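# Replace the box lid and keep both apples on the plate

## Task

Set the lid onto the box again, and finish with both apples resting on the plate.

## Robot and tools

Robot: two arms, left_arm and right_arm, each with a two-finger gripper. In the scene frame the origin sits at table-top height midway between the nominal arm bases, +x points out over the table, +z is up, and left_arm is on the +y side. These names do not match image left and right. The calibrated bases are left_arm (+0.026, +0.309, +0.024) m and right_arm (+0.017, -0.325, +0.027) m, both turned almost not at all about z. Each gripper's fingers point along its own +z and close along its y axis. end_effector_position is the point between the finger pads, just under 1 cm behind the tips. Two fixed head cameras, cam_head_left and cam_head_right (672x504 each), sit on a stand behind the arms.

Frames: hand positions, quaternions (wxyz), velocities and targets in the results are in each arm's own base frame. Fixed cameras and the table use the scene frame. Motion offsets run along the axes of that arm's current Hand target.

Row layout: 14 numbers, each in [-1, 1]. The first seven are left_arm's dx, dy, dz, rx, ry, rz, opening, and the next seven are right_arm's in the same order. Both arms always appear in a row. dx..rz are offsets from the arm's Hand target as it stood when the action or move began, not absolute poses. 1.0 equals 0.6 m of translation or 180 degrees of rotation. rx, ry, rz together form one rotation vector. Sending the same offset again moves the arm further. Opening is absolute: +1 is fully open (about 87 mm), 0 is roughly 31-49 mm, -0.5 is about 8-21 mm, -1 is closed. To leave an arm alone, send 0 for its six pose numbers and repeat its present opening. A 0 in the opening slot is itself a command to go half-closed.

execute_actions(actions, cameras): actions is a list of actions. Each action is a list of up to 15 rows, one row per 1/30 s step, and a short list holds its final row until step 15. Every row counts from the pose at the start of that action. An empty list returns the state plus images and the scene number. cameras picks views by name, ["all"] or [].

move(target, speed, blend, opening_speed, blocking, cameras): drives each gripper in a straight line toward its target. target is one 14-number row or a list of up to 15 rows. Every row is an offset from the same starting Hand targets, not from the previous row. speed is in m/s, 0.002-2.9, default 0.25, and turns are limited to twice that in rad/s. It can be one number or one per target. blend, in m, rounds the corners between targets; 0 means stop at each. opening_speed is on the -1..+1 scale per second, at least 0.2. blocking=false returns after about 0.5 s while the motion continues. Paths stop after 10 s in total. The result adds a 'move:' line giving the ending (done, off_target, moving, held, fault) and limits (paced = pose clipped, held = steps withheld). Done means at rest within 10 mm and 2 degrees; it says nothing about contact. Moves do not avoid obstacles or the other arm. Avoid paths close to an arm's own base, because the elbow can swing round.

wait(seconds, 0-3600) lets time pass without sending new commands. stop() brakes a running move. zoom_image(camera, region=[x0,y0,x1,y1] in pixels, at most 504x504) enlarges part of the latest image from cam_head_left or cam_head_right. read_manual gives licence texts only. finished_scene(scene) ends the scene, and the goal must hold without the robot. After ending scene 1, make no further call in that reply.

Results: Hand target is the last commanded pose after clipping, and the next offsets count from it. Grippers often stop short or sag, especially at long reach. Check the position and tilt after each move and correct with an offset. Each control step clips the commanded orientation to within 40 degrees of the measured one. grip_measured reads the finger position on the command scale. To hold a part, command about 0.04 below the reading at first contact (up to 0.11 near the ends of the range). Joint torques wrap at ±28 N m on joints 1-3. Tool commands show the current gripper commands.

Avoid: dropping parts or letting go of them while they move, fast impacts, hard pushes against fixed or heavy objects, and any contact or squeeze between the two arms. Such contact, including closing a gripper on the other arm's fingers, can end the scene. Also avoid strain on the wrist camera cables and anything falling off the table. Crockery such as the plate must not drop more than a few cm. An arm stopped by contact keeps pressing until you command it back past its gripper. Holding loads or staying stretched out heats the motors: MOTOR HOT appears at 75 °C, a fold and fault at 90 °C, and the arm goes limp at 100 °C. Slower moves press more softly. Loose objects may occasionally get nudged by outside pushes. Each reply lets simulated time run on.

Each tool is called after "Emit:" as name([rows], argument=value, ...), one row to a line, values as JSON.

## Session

Emit:
execute_actions(actions=[])

Emit:
zoom_image(camera="cam_head_right", region=[200, 200, 540, 455])

Emit:
zoom_image(camera="cam_head_left", region=[200, 200, 540, 455])

Emit:
zoom_image(camera="cam_head_left", region=[60, 200, 260, 350])

Scene clock: 0.00 s.
left_arm: end_effector_position=(+0.2368, +0.0072, +0.2093) grip_measured=+1.000 end_effector_quat_wxyz=(+0.467, +0.172, +0.866, -0.046) | right_arm: end_effector_position=(+0.2085, +0.0634, +0.1291) grip_measured=+1.000 end_effector_quat_wxyz=(+0.461, -0.148, +0.852, +0.200)
Joint positions: left_arm=[0.315 0.778 0.903 -0.814 0.494 0.471 1] | right_arm=[-0.168 0.568 0.492 -0.585 -0.633 -0.195 1]
Joint velocities: within noise
Joint torques (N m): no reading
Heat: left arm: 36 °C; right arm: 34 °C.
Hand target: left_arm +0.2394, +0.0079, +0.2160; +0.476, +0.175, +0.861, -0.041 | right_arm +0.2101, +0.0631, +0.1331; +0.465, -0.150, +0.850, +0.198
Tool commands: left_gripper/opening=+1.0 right_gripper/opening=+1.0

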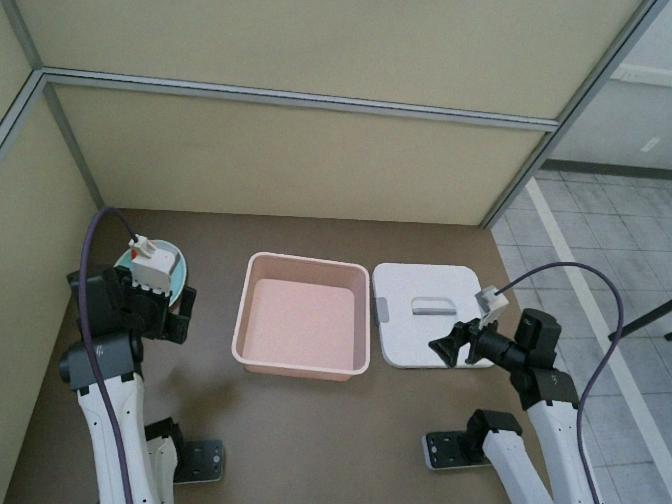

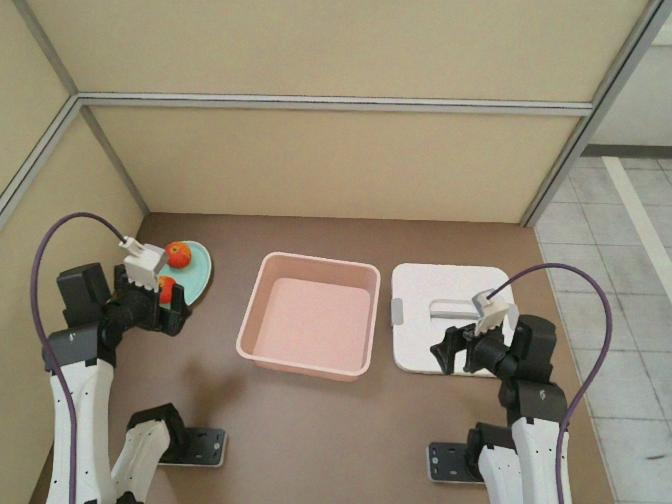

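Scaled by 1.482 from the camera's image (finer frame: 960x720).

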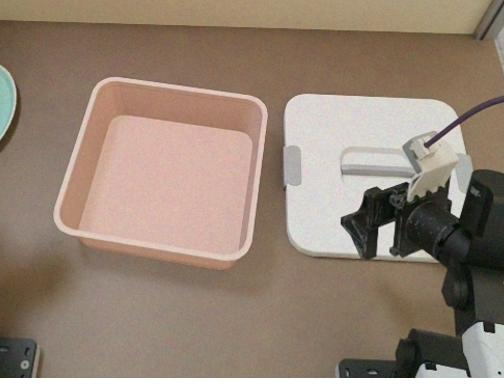

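Scaled by 1.482 from the camera's image (finer frame: 960x720).

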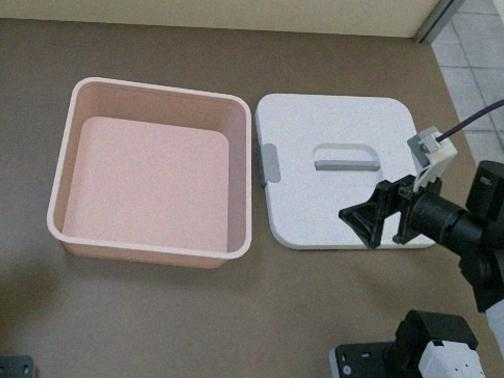

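Scaled by 2.520 from the camera's image (finer frame: 960x720).

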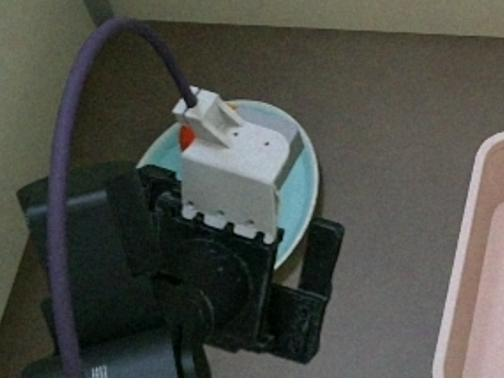

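Emit:
move([
  [0,0,0,0,0,0,1,-0.0547,-0.1943,0.1293,-0.2433,0.1347,-0.2777,0.05],
  [0,0,0,0,0,0,1,0.0162,-0.2182,0.1838,-0.2433,0.1347,-0.2777,0.05],
], blend=0.02, cameras=["all"])

Emit:
zoom_image(camera="cam_head_right", region=[370, 240, 530, 400])

Emit:
zoom_image(camera="cam_head_left", region=[360, 240, 520, 400])

Scene clock: 27.50 s.
left_arm: end_effector_position=(+0.2368, +0.0072, +0.2093) grip_measured=+1.000 end_effector_quat_wxyz=(+0.467, +0.172, +0.866, -0.046) | right_arm: end_effector_position=(+0.3406, -0.0015, +0.0460) grip_measured=+0.050 end_effector_quat_wxyz=(-0.235, +0.669, -0.659, -0.250)
Joint positions: left_arm=[0.315 0.778 0.903 -0.814 0.494 0.471 1] | right_arm=[-0.235 2 1.461 -1.255 -0.669 -1.899 0.525]
Joint torques (N m): left_arm=[0.16 -0.39 7.27 1.83 0.2 0.03] | right_arm=[0.66 -8.38 4.23 0.01 -0.33 -0.32]
Heat: left arm: 39 °C; right arm: 37 °C.
Hand target: left_arm +0.2394, +0.0079, +0.2160; +0.476, +0.175, +0.861, -0.041 | right_arm +0.3430, +0.0002, +0.0451; -0.238, +0.676, -0.653, -0.246
Off the commanded pose: left_arm 0.007 m, 1 deg | right_arm 0.003 m, 1 deg.
move: done

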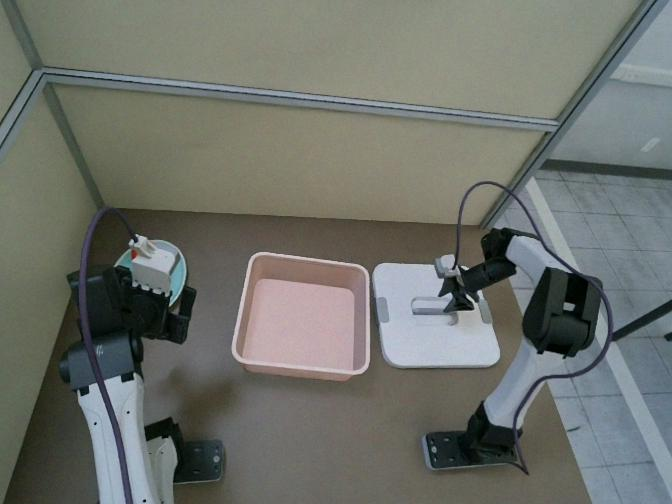

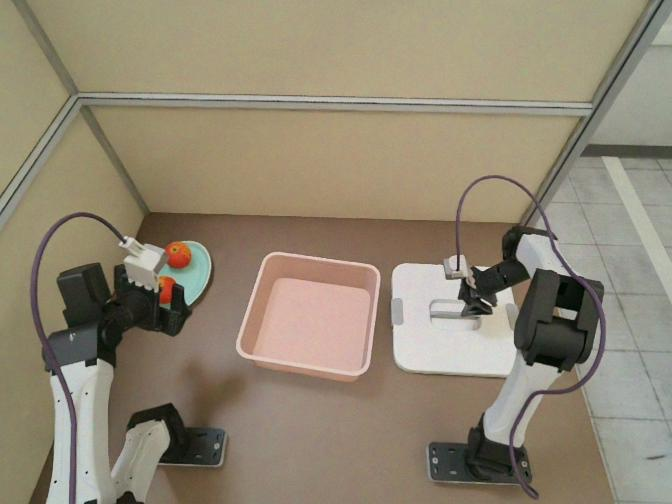

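Scaled by 3.150 from the camera's image (finer frame: 960x720).

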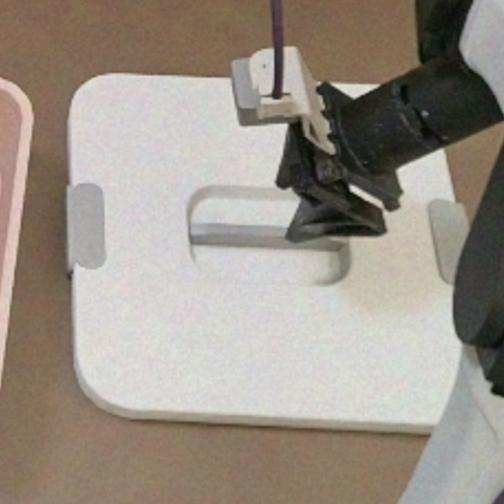

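Scaled by 3.150 from the camera's image (finer frame: 960x720).

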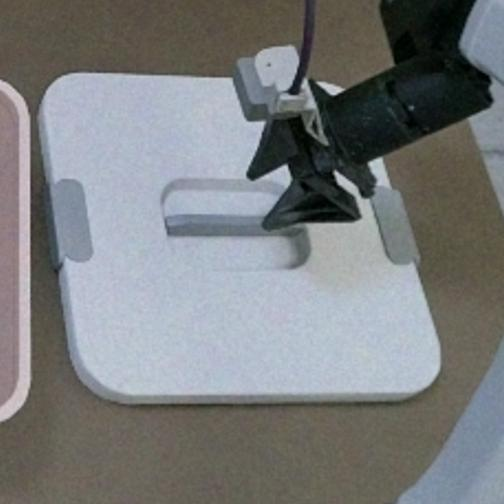

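Emit:
move([
  [0,0,0,0,0,0,1,0.0537,0.0082,0.0747,0,0,0,0.05],
  [0,0,0,0,0,0,1,0.0505,0.0082,0.0708,0,0,0,-1],
  [0,0,0,0,0,0,1,0.0377,0.0082,0.0555,0,-0.01,0,-1],
  [0,0,0,0,0,0,1,-0.0482,0.0082,-0.0467,0,-0.06,0,-1],
], speed=[0.07,0.07,0.07,0.15], opening_speed=1.5, blend=[0,0,0.02,0], cameras=["cam_head_right"])

Scene clock: 39.60 s.
left_arm: end_effector_position=(+0.2368, +0.0072, +0.2093) grip_measured=+1.000 end_effector_quat_wxyz=(+0.467, +0.172, +0.866, -0.046) | right_arm: end_effector_position=(+0.3320, +0.0011, +0.0708) grip_measured=-0.609 end_effector_quat_wxyz=(-0.278, +0.651, -0.634, -0.312)
Joint positions: left_arm=[0.315 0.778 0.903 -0.814 0.494 0.471 1] | right_arm=[-0.297 2.048 1.556 -1.475 -0.786 -2.061 0.196]
Joint torques (N m): left_arm=[0.03 -0.55 7.36 1.83 0.17 0] | right_arm=[-0.2 -9.73 6.34 -0.6 -0.67 -0.3]
Heat: left arm: 39 °C; right arm: 37 °C.
Hand target: left_arm +0.2394, +0.0079, +0.2160; +0.476, +0.175, +0.861, -0.041 | right_arm +0.3380, +0.0042, +0.0851; -0.299, +0.649, -0.628, -0.309
Off the commanded pose: left_arm 0.007 m, 1 deg | right_arm 0.016 m, 3 deg.
move: off_target (right_arm); blend cut to 0.0079 m at target 3

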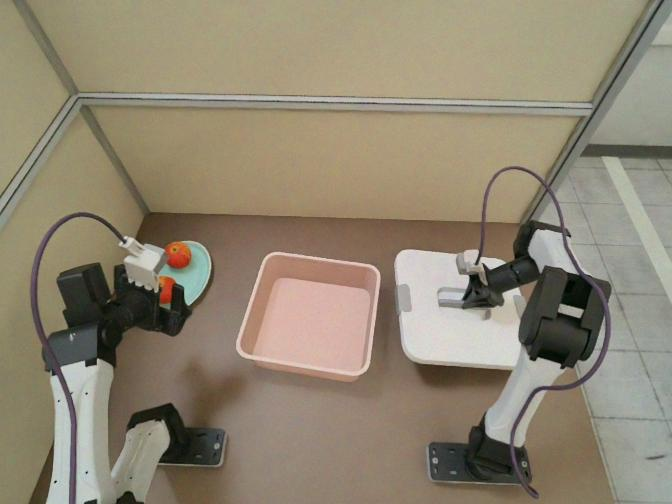

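Emit:
move([
  [0,0,0,0,0,0,1,-0.1023,-0.0087,-0.0063,0,-0.04,0,-1],
  [0,0,0,0,0,0,1,-0.406,-0.0035,0.3275,0.0172,0,0.014,-1],
  [0,0,0,0,0,0,1,-0.432,0.0033,0.4337,0.0328,0.0389,0.0301,-1],
], speed=0.2, blend=0.03, cameras=["all"])

Emit:
zoom_image(camera="cam_head_right", region=[200, 220, 400, 400])

Emit:
zoom_image(camera="cam_head_left", region=[200, 220, 400, 400])

Scene clock: 49.93 s.
left_arm: end_effector_position=(+0.2368, +0.0072, +0.2093) grip_measured=+1.000 end_effector_quat_wxyz=(+0.467, +0.172, +0.866, -0.046) | right_arm: end_effector_position=(+0.3120, +0.3598, +0.1069) grip_measured=-0.609 end_effector_quat_wxyz=(+0.250, -0.624, +0.699, +0.246)
Joint positions: left_arm=[0.315 0.778 0.903 -0.814 0.494 0.471 1] | right_arm=[0.73 1.976 1.63 -0.669 -0.478 -0.589 0.196]
Joint torques (N m): left_arm=[0.08 -0.42 7.3 1.82 0.15 0.03] | right_arm=[-0.31 -9.58 8.24 1.47 -0.27 -0.09]
Heat: left arm: 40 °C; right arm: 38 °C.
Hand target: left_arm +0.2394, +0.0079, +0.2160; +0.476, +0.175, +0.861, -0.041 | right_arm +0.3235, +0.3693, +0.1219; +0.278, -0.621, +0.690, +0.249
Off the commanded pose: left_arm 0.007 m, 1 deg | right_arm 0.021 m, 3 deg.
move: off_target (right_arm)

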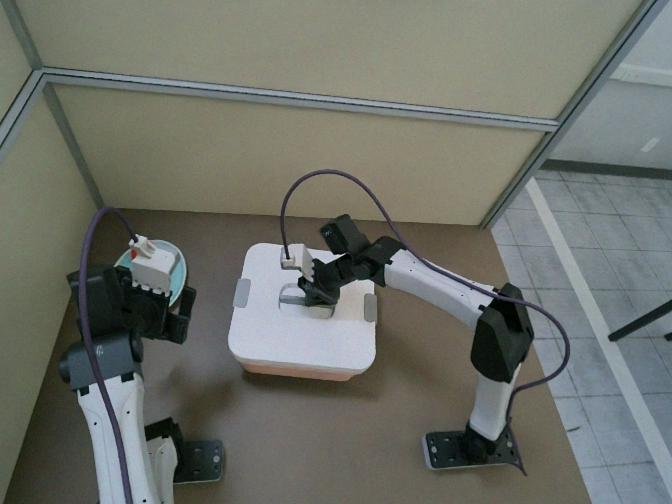

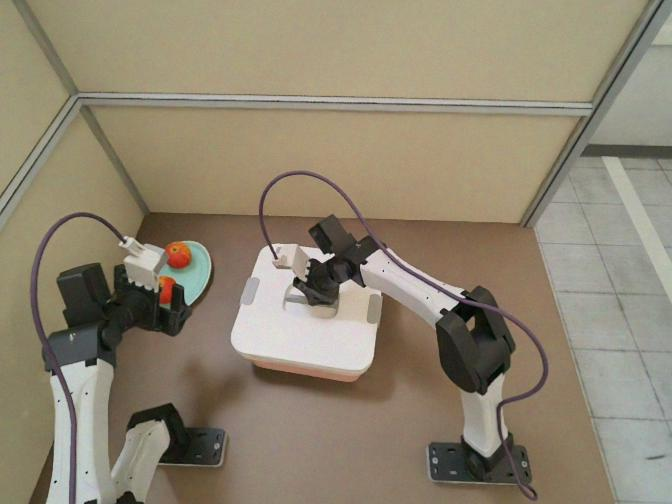

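Scaled by 2.520 from the camera's image (finer frame: 960x720).

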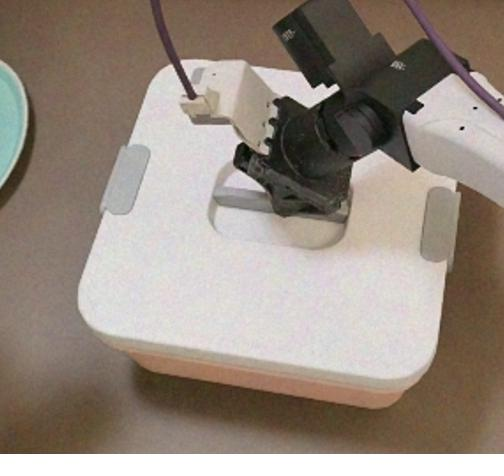

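Scaled by 2.520 from the camera's image (finer frame: 960x720).

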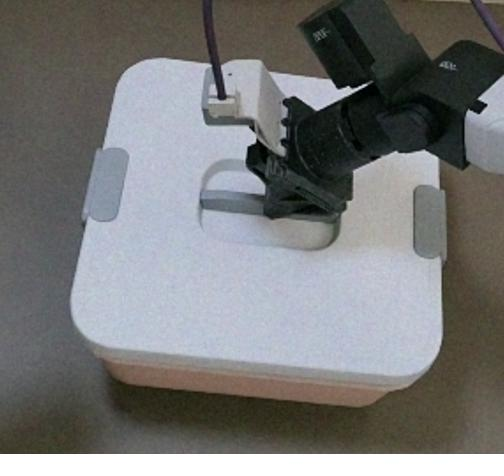

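Emit:
move(target=[0,0,0,0,0,0,1,0.0667,0.0022,0.0518,0.0027,0,0.0028,-1], speed=0.06, cameras=["all"])

Emit:
zoom_image(camera="cam_head_right", region=[200, 220, 400, 400])

Emit:
zoom_image(camera="cam_head_left", region=[200, 220, 400, 400])

Scene clock: 57.83 s.
left_arm: end_effector_position=(+0.2368, +0.0072, +0.2093) grip_measured=+1.000 end_effector_quat_wxyz=(+0.467, +0.172, +0.866, -0.046) | right_arm: end_effector_position=(+0.3146, +0.3664, +0.0898) grip_measured=-0.609 end_effector_quat_wxyz=(+0.279, -0.612, +0.691, +0.268)
Joint positions: left_arm=[0.315 0.778 0.903 -0.814 0.494 0.471 1] | right_arm=[0.72 1.962 1.501 -0.48 -0.519 -0.557 0.195]
Joint torques (N m): left_arm=[0.02 -0.39 7.28 1.82 0.19 -0.01] | right_arm=[-0.25 -7.77 3.36 1.66 0.15 -0.45]
Heat: left arm: 40 °C; right arm: 39 °C.
Hand target: left_arm +0.2394, +0.0079, +0.2160; +0.476, +0.175, +0.861, -0.041 | right_arm +0.3214, +0.3623, +0.0718; +0.279, -0.616, +0.693, +0.248
Off the commanded pose: left_arm 0.007 m, 1 deg | right_arm 0.020 m, 2 deg.
move: off_target (right_arm)

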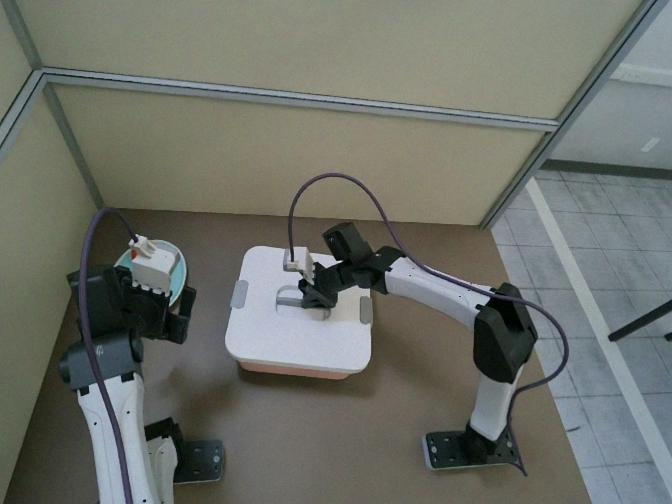

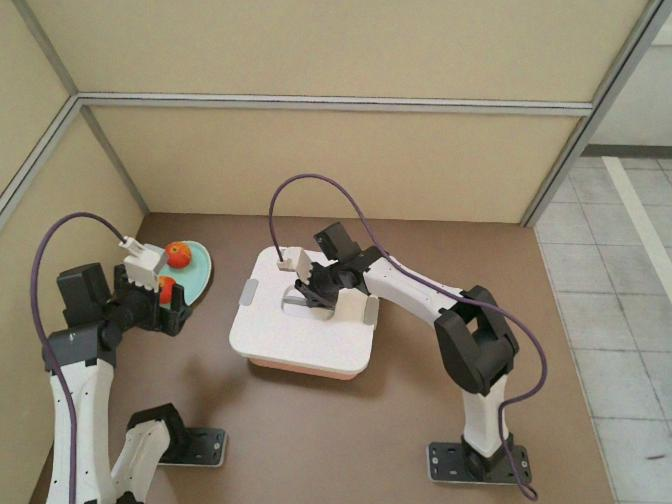

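Scaled by 2.520 from the camera's image (finer frame: 960x720).

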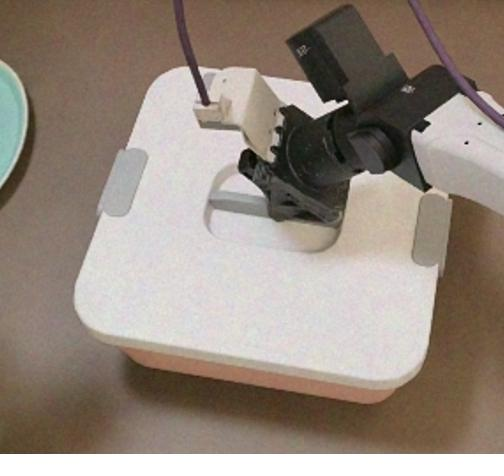

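Scaled by 2.520 from the camera's image (finer frame: 960x720).

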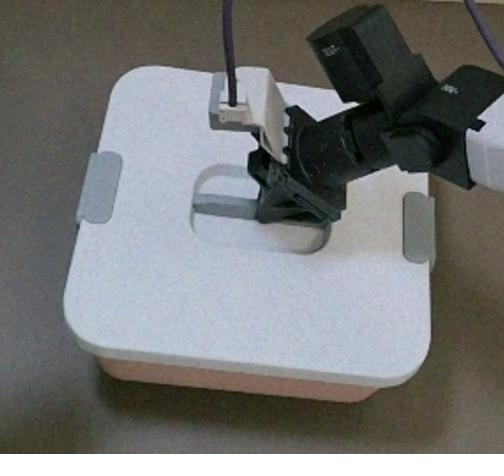

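Emit:
move([
  [0,0,0,0,0,0,1,-0.0253,-0.0158,-0.0358,-0.0039,0,-0.004,-1],
  [0,0,0,0,0,0,1,0.0097,-0.0142,0,-0.0039,0,-0.004,-1],
], speed=0.06, cameras=["all"])

Emit:
zoom_image(camera="cam_head_right", region=[200, 220, 400, 400])

Emit:
zoom_image(camera="cam_head_left", region=[200, 220, 400, 400])

Scene clock: 80.27 s.
left_arm: end_effector_position=(+0.2368, +0.0072, +0.2093) grip_measured=+1.000 end_effector_quat_wxyz=(+0.467, +0.172, +0.866, -0.046) | right_arm: end_effector_position=(+0.3207, +0.3633, +0.0897) grip_measured=-0.610 end_effector_quat_wxyz=(+0.279, -0.618, +0.682, +0.275)
Joint positions: left_arm=[0.315 0.778 0.903 -0.814 0.494 0.471 1] | right_arm=[0.698 1.977 1.519 -0.495 -0.552 -0.593 0.195]
Joint torques (N m): left_arm=[0.02 -0.35 7.21 1.82 0.18 0.05] | right_arm=[-0.47 -7.27 3.14 1.63 0.26 -0.48]
Heat: left arm: 41 °C; right arm: 42 °C.
Hand target: left_arm +0.2394, +0.0079, +0.2160; +0.476, +0.175, +0.861, -0.041 | right_arm +0.3294, +0.3570, +0.0678; +0.277, -0.622, +0.688, +0.250
Off the commanded pose: left_arm 0.007 m, 1 deg | right_arm 0.024 m, 3 deg.
move: off_target (right_arm)

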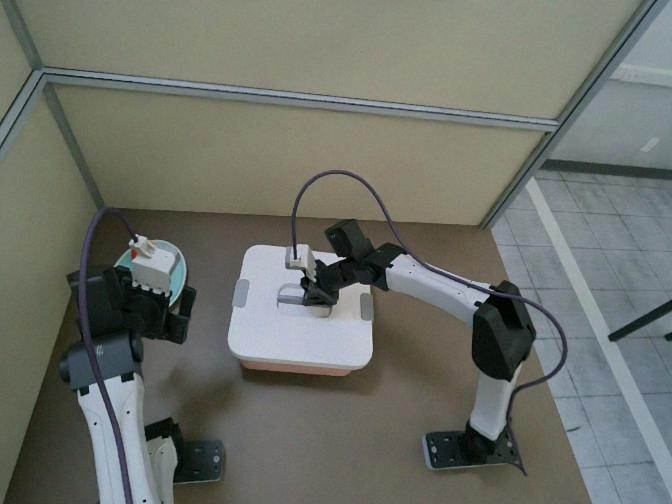

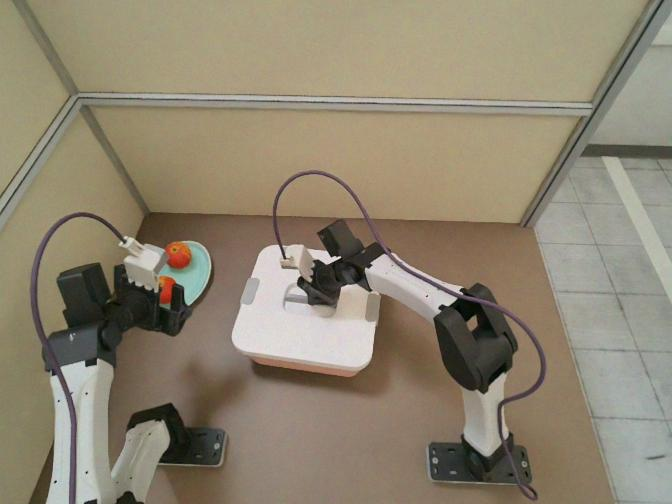

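Scaled by 2.520 from the camera's image (finer frame: 960x720).

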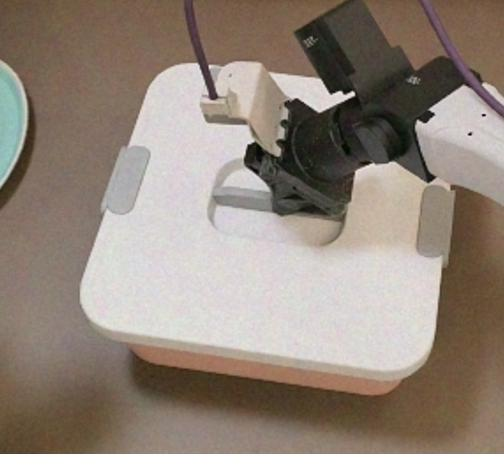

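Scaled by 2.520 from the camera's image (finer frame: 960x720).

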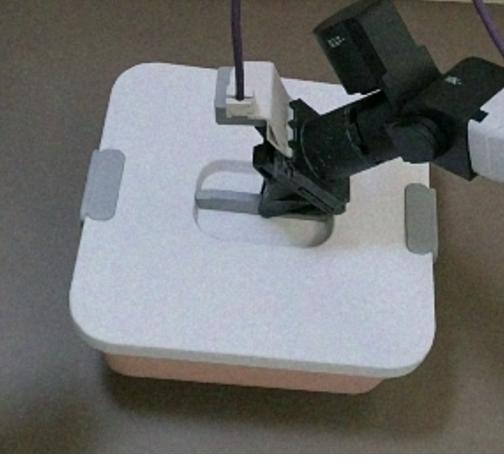

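Emit:
move([
  [0,0,0,0,0,0,1,-0.0332,0.0072,-0.0282,0,0,0,-1],
  [0,0,0,0,0,0,1,-0.0018,0.01,0.0063,0,0,0,-1],
], speed=0.06)

Scene clock: 100.80 s.
left_arm: end_effector_position=(+0.2368, +0.0072, +0.2093) grip_measured=+1.000 end_effector_quat_wxyz=(+0.467, +0.172, +0.866, -0.046) | right_arm: end_effector_position=(+0.3210, +0.3652, +0.0896) grip_measured=-0.610 end_effector_quat_wxyz=(+0.285, -0.615, +0.683, +0.273)
Joint positions: left_arm=[0.315 0.778 0.903 -0.814 0.494 0.471 1] | right_arm=[0.703 1.971 1.505 -0.468 -0.544 -0.581 0.195]
Joint torques (N m): left_arm=[0.06 -0.51 7.17 1.8 0.18 0.04] | right_arm=[0.66 -7.23 3.02 1.55 0.2 -0.46]
Heat: left arm: 41 °C; right arm: 41 °C.
Hand target: left_arm +0.2394, +0.0079, +0.2160; +0.476, +0.175, +0.861, -0.041 | right_arm +0.3237, +0.3610, +0.0658; +0.277, -0.622, +0.688, +0.250
Off the commanded pose: left_arm 0.007 m, 1 deg | right_arm 0.024 m, 3 deg.
move: off_target (right_arm)

Emit:
move([
  [0,0,0,0,0,0,1,-0.0025,0.0133,-0.0047,0,0,0,-1],
  [0,0,0,0,0,0,1,-0.0018,0.0198,-0.0052,0,0,0,-1],
], speed=0.04, cameras=["all"])

Emit:
zoom_image(camera="cam_head_right", region=[200, 220, 400, 400])

Emit:
zoom_image(camera="cam_head_left", region=[200, 220, 400, 400])

Scene clock: 106.67 s.
left_arm: end_effector_position=(+0.2368, +0.0072, +0.2093) grip_measured=+1.000 end_effector_quat_wxyz=(+0.467, +0.172, +0.866, -0.046) | right_arm: end_effector_position=(+0.3206, +0.3652, +0.0897) grip_measured=-0.606 end_effector_quat_wxyz=(+0.299, -0.614, +0.680, +0.266)
Joint positions: left_arm=[0.315 0.778 0.903 -0.814 0.494 0.471 1] | right_arm=[0.709 1.948 1.462 -0.418 -0.525 -0.574 0.197]
Joint torques (N m): left_arm=[0.1 -0.31 7.35 1.84 0.19 0.03] | right_arm=[1.88 -8.14 2.95 1.3 0.17 -0.32]
Heat: left arm: 41 °C; right arm: 41 °C.
Hand target: left_arm +0.2394, +0.0079, +0.2160; +0.476, +0.175, +0.861, -0.041 | right_arm +0.3117, +0.3608, +0.0688; +0.277, -0.623, +0.688, +0.250
Off the commanded pose: left_arm 0.007 m, 1 deg | right_arm 0.023 m, 3 deg.
move: off_target (right_arm)

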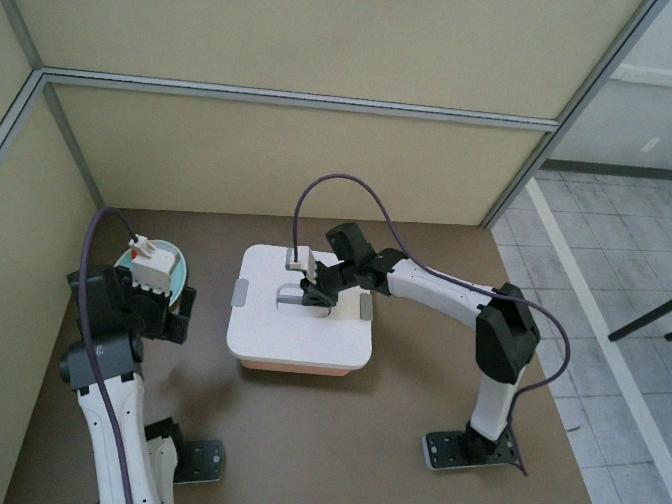

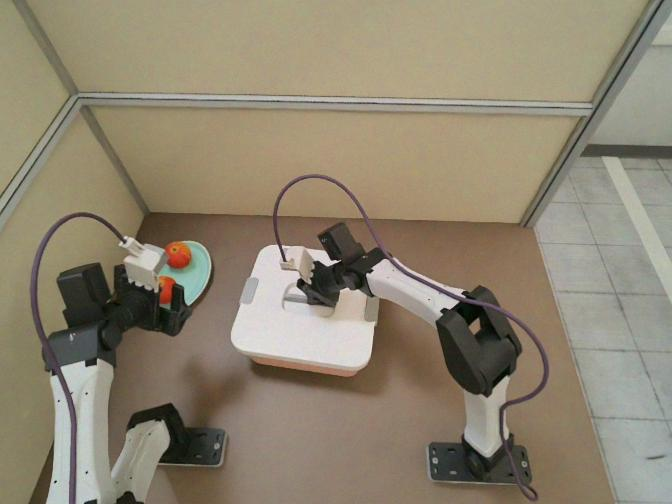

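Scaled by 2.520 from the camera's image (finer frame: 960x720).

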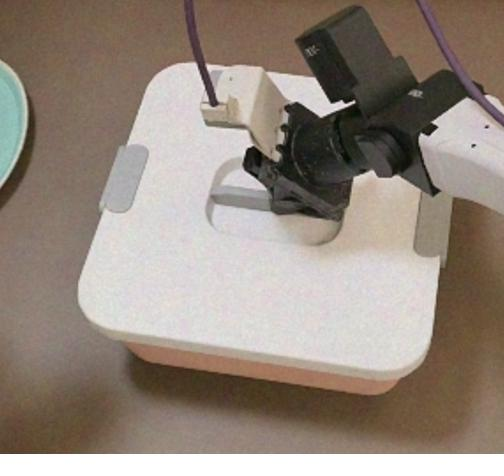

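Scaled by 2.520 from the camera's image (finer frame: 960x720).

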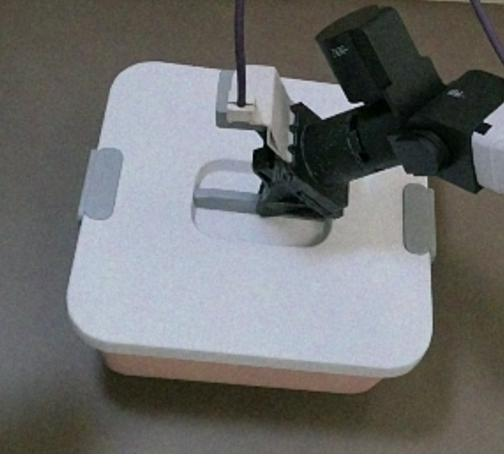

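Emit:
move([
  [0,0,0,0,0,0,1,-0.0505,-0.0192,-0.0298,0.0012,0,0.0012,-1],
  [0,0,0,0,0,0,1,-0.0048,-0.0172,0.0002,0.0012,0,0.0012,-1],
], speed=0.06, cameras=["all"])

Emit:
zoom_image(camera="cam_head_right", region=[200, 220, 400, 400])

Emit:
zoom_image(camera="cam_head_left", region=[200, 220, 400, 400])

Scene clock: 145.10 s.
left_arm: end_effector_position=(+0.2368, +0.0072, +0.2093) grip_measured=+1.000 end_effector_quat_wxyz=(+0.467, +0.172, +0.866, -0.046) | right_arm: end_effector_position=(+0.3191, +0.3670, +0.0898) grip_measured=-0.610 end_effector_quat_wxyz=(+0.283, -0.614, +0.686, +0.268)
Joint positions: left_arm=[0.315 0.778 0.903 -0.814 0.494 0.471 1] | right_arm=[0.713 1.971 1.51 -0.474 -0.526 -0.569 0.195]
Joint torques (N m): left_arm=[0.03 -0.4 7.16 1.85 0.17 0.03] | right_arm=[0.03 -8.03 3.11 1.52 0.13 -0.45]
Heat: left arm: 41 °C; right arm: 42 °C.
Hand target: left_arm +0.2394, +0.0079, +0.2160; +0.476, +0.175, +0.861, -0.041 | right_arm +0.3223, +0.3619, +0.0708; +0.278, -0.621, +0.690, +0.249
Off the commanded pose: left_arm 0.007 m, 1 deg | right_arm 0.020 m, 2 deg.
move: off_target (right_arm)

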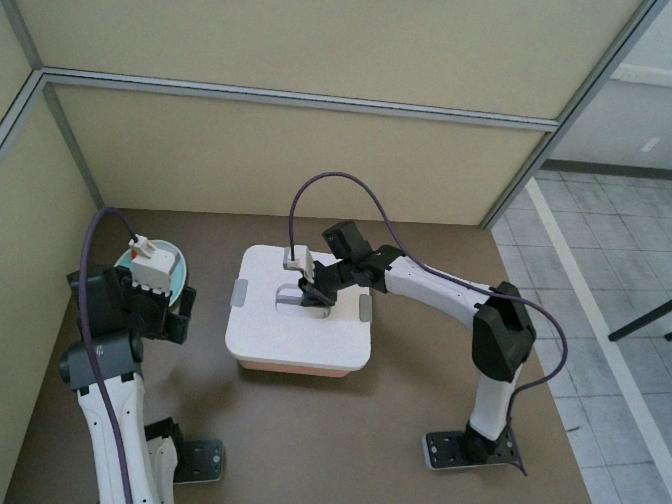

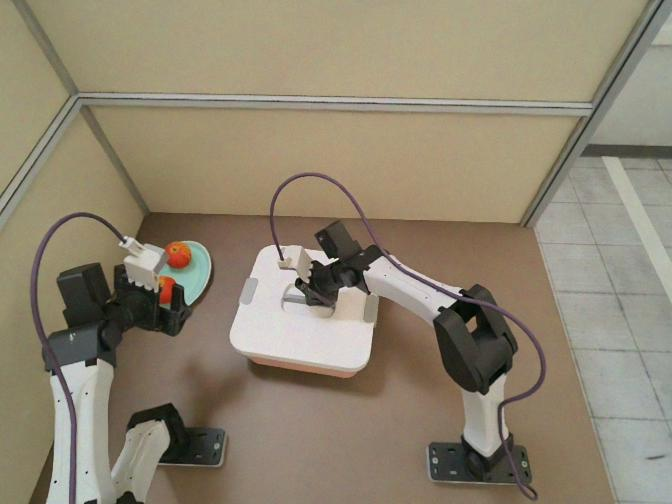

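Scaled by 2.520 from the camera's image (finer frame: 960x720).

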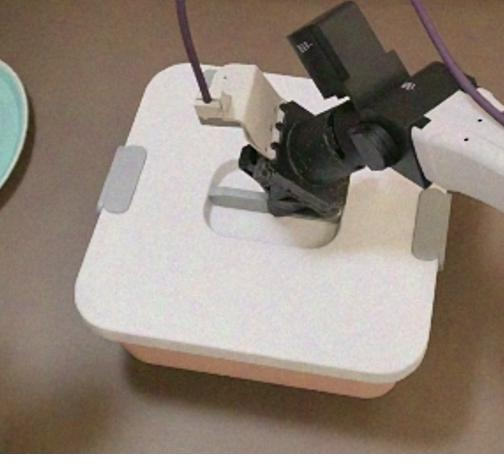

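Scaled by 2.520 from the camera's image (finer frame: 960x720).

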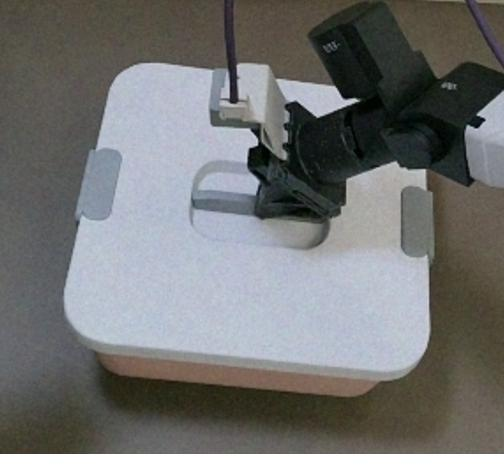

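Emit:
move([
  [0,0,0,0,0,0,1,-0.0455,0.0128,-0.0348,0,0,0,-1],
  [0,0,0,0,0,0,1,0.0012,0.0148,-0.0012,0,0,0,-1],
], speed=0.06, cameras=["all"])

Emit:
zoom_image(camera="cam_head_left", region=[200, 220, 400, 400])

Emit:
zoom_image(camera="cam_head_right", region=[200, 220, 400, 400])

Scene clock: 152.67 s.
left_arm: end_effector_position=(+0.2368, +0.0072, +0.2093) grip_measured=+1.000 end_effector_quat_wxyz=(+0.467, +0.172, +0.866, -0.046) | right_arm: end_effector_position=(+0.3153, +0.3658, +0.0813) grip_measured=-0.610 end_effector_quat_wxyz=(+0.286, -0.622, +0.685, +0.251)
Joint positions: left_arm=[0.315 0.778 0.903 -0.814 0.494 0.471 1] | right_arm=[0.73 1.959 1.466 -0.44 -0.488 -0.58 0.195]
Joint torques (N m): left_arm=[0.16 -0.36 7.2 1.86 0.16 0.01] | right_arm=[-0.34 -8.83 3.55 1.45 -0.11 -0.16]
Heat: left arm: 41 °C; right arm: 42 °C.
Hand target: left_arm +0.2394, +0.0079, +0.2160; +0.476, +0.175, +0.861, -0.041 | right_arm +0.3134, +0.3618, +0.0707; +0.278, -0.621, +0.690, +0.249
Off the commanded pose: left_arm 0.007 m, 1 deg | right_arm 0.011 m, 1 deg.
move: off_target (right_arm)

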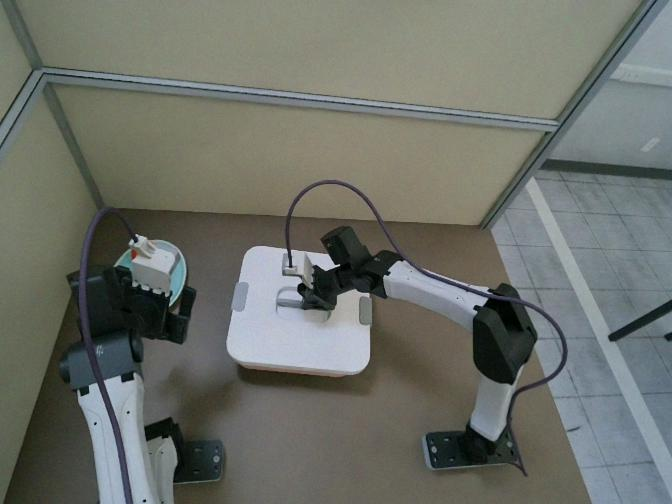

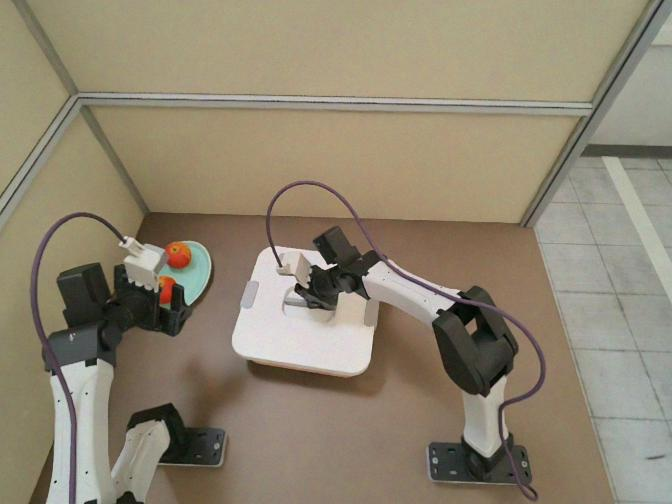

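Scaled by 2.520 from the camera's image (finer frame: 960x720).

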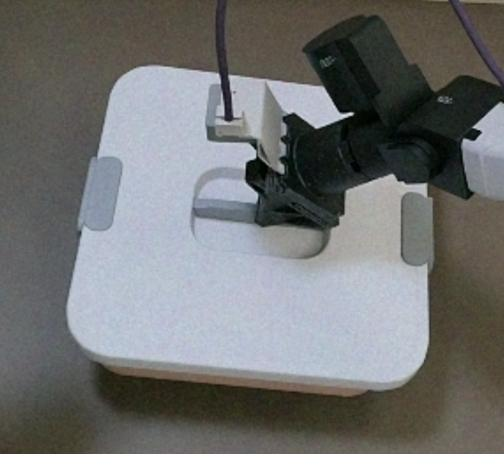

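Scaled by 2.520 from the camera's image (finer frame: 960x720).

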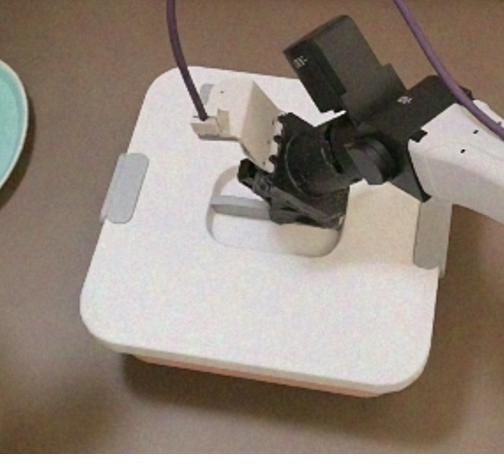

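Seated (z=.0813, same as before). Release and retreat.

Emit:
move([
  [0,0,0,0,0,0,1,-0.004,0,-0.004,0,0,0,-1],
  [0,0,0,0,0,0,1,-0.004,0,-0.004,0,0,0,-0.2],
  [0,0,0,0,0,0,1,-0.012,0,-0.15,0,0,0,-0.2],
], speed=0.12, opening_speed=1.5, cameras=["all"])

Emit:
zoom_image(camera="cam_head_left", region=[200, 220, 400, 400])

Scene clock: 158.83 s.
left_arm: end_effector_position=(+0.2368, +0.0072, +0.2093) grip_measured=+1.000 end_effector_quat_wxyz=(+0.467, +0.172, +0.866, -0.046) | right_arm: end_effector_position=(+0.3028, +0.3007, +0.1188) grip_measured=-0.200 end_effector_quat_wxyz=(+0.252, -0.617, +0.704, +0.247)
Joint positions: left_arm=[0.315 0.778 0.903 -0.814 0.494 0.471 1] | right_arm=[0.627 1.806 1.456 -0.705 -0.527 -0.671 0.4]
Joint torques (N m): left_arm=[0.12 -0.44 7.08 1.85 0.16 0.03] | right_arm=[-0.14 -10.5 7.65 1.12 -0.34 -0.25]
Heat: left arm: 41 °C; right arm: 43 °C.
Hand target: left_arm +0.2394, +0.0079, +0.2160; +0.476, +0.175, +0.861, -0.041 | right_arm +0.3073, +0.3050, +0.1406; +0.278, -0.621, +0.689, +0.249
Off the commanded pose: left_arm 0.007 m, 1 deg | right_arm 0.023 m, 3 deg.
move: off_target (right_arm)

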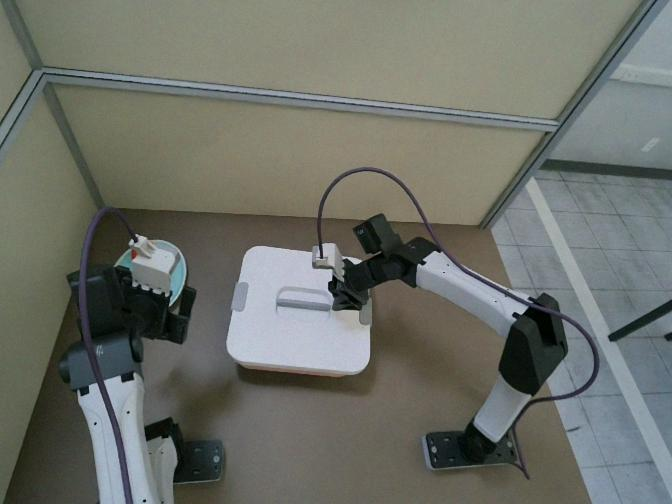

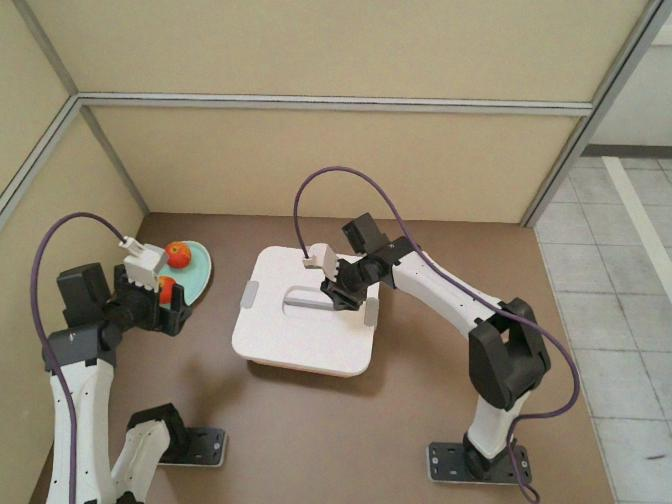

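Scaled by 2.520 from the camera's image (finer frame: 960x720).

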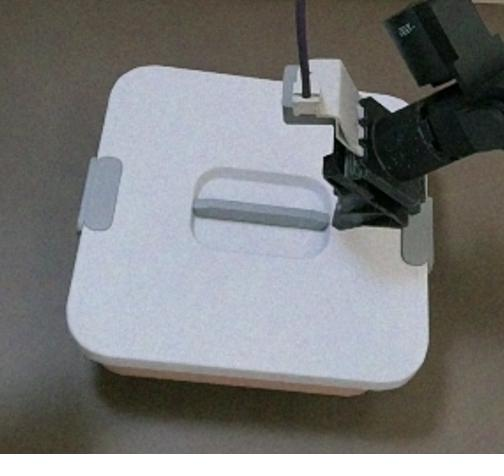

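Emit:
finished_scene(scene=3)

The scene is finished: the task was done.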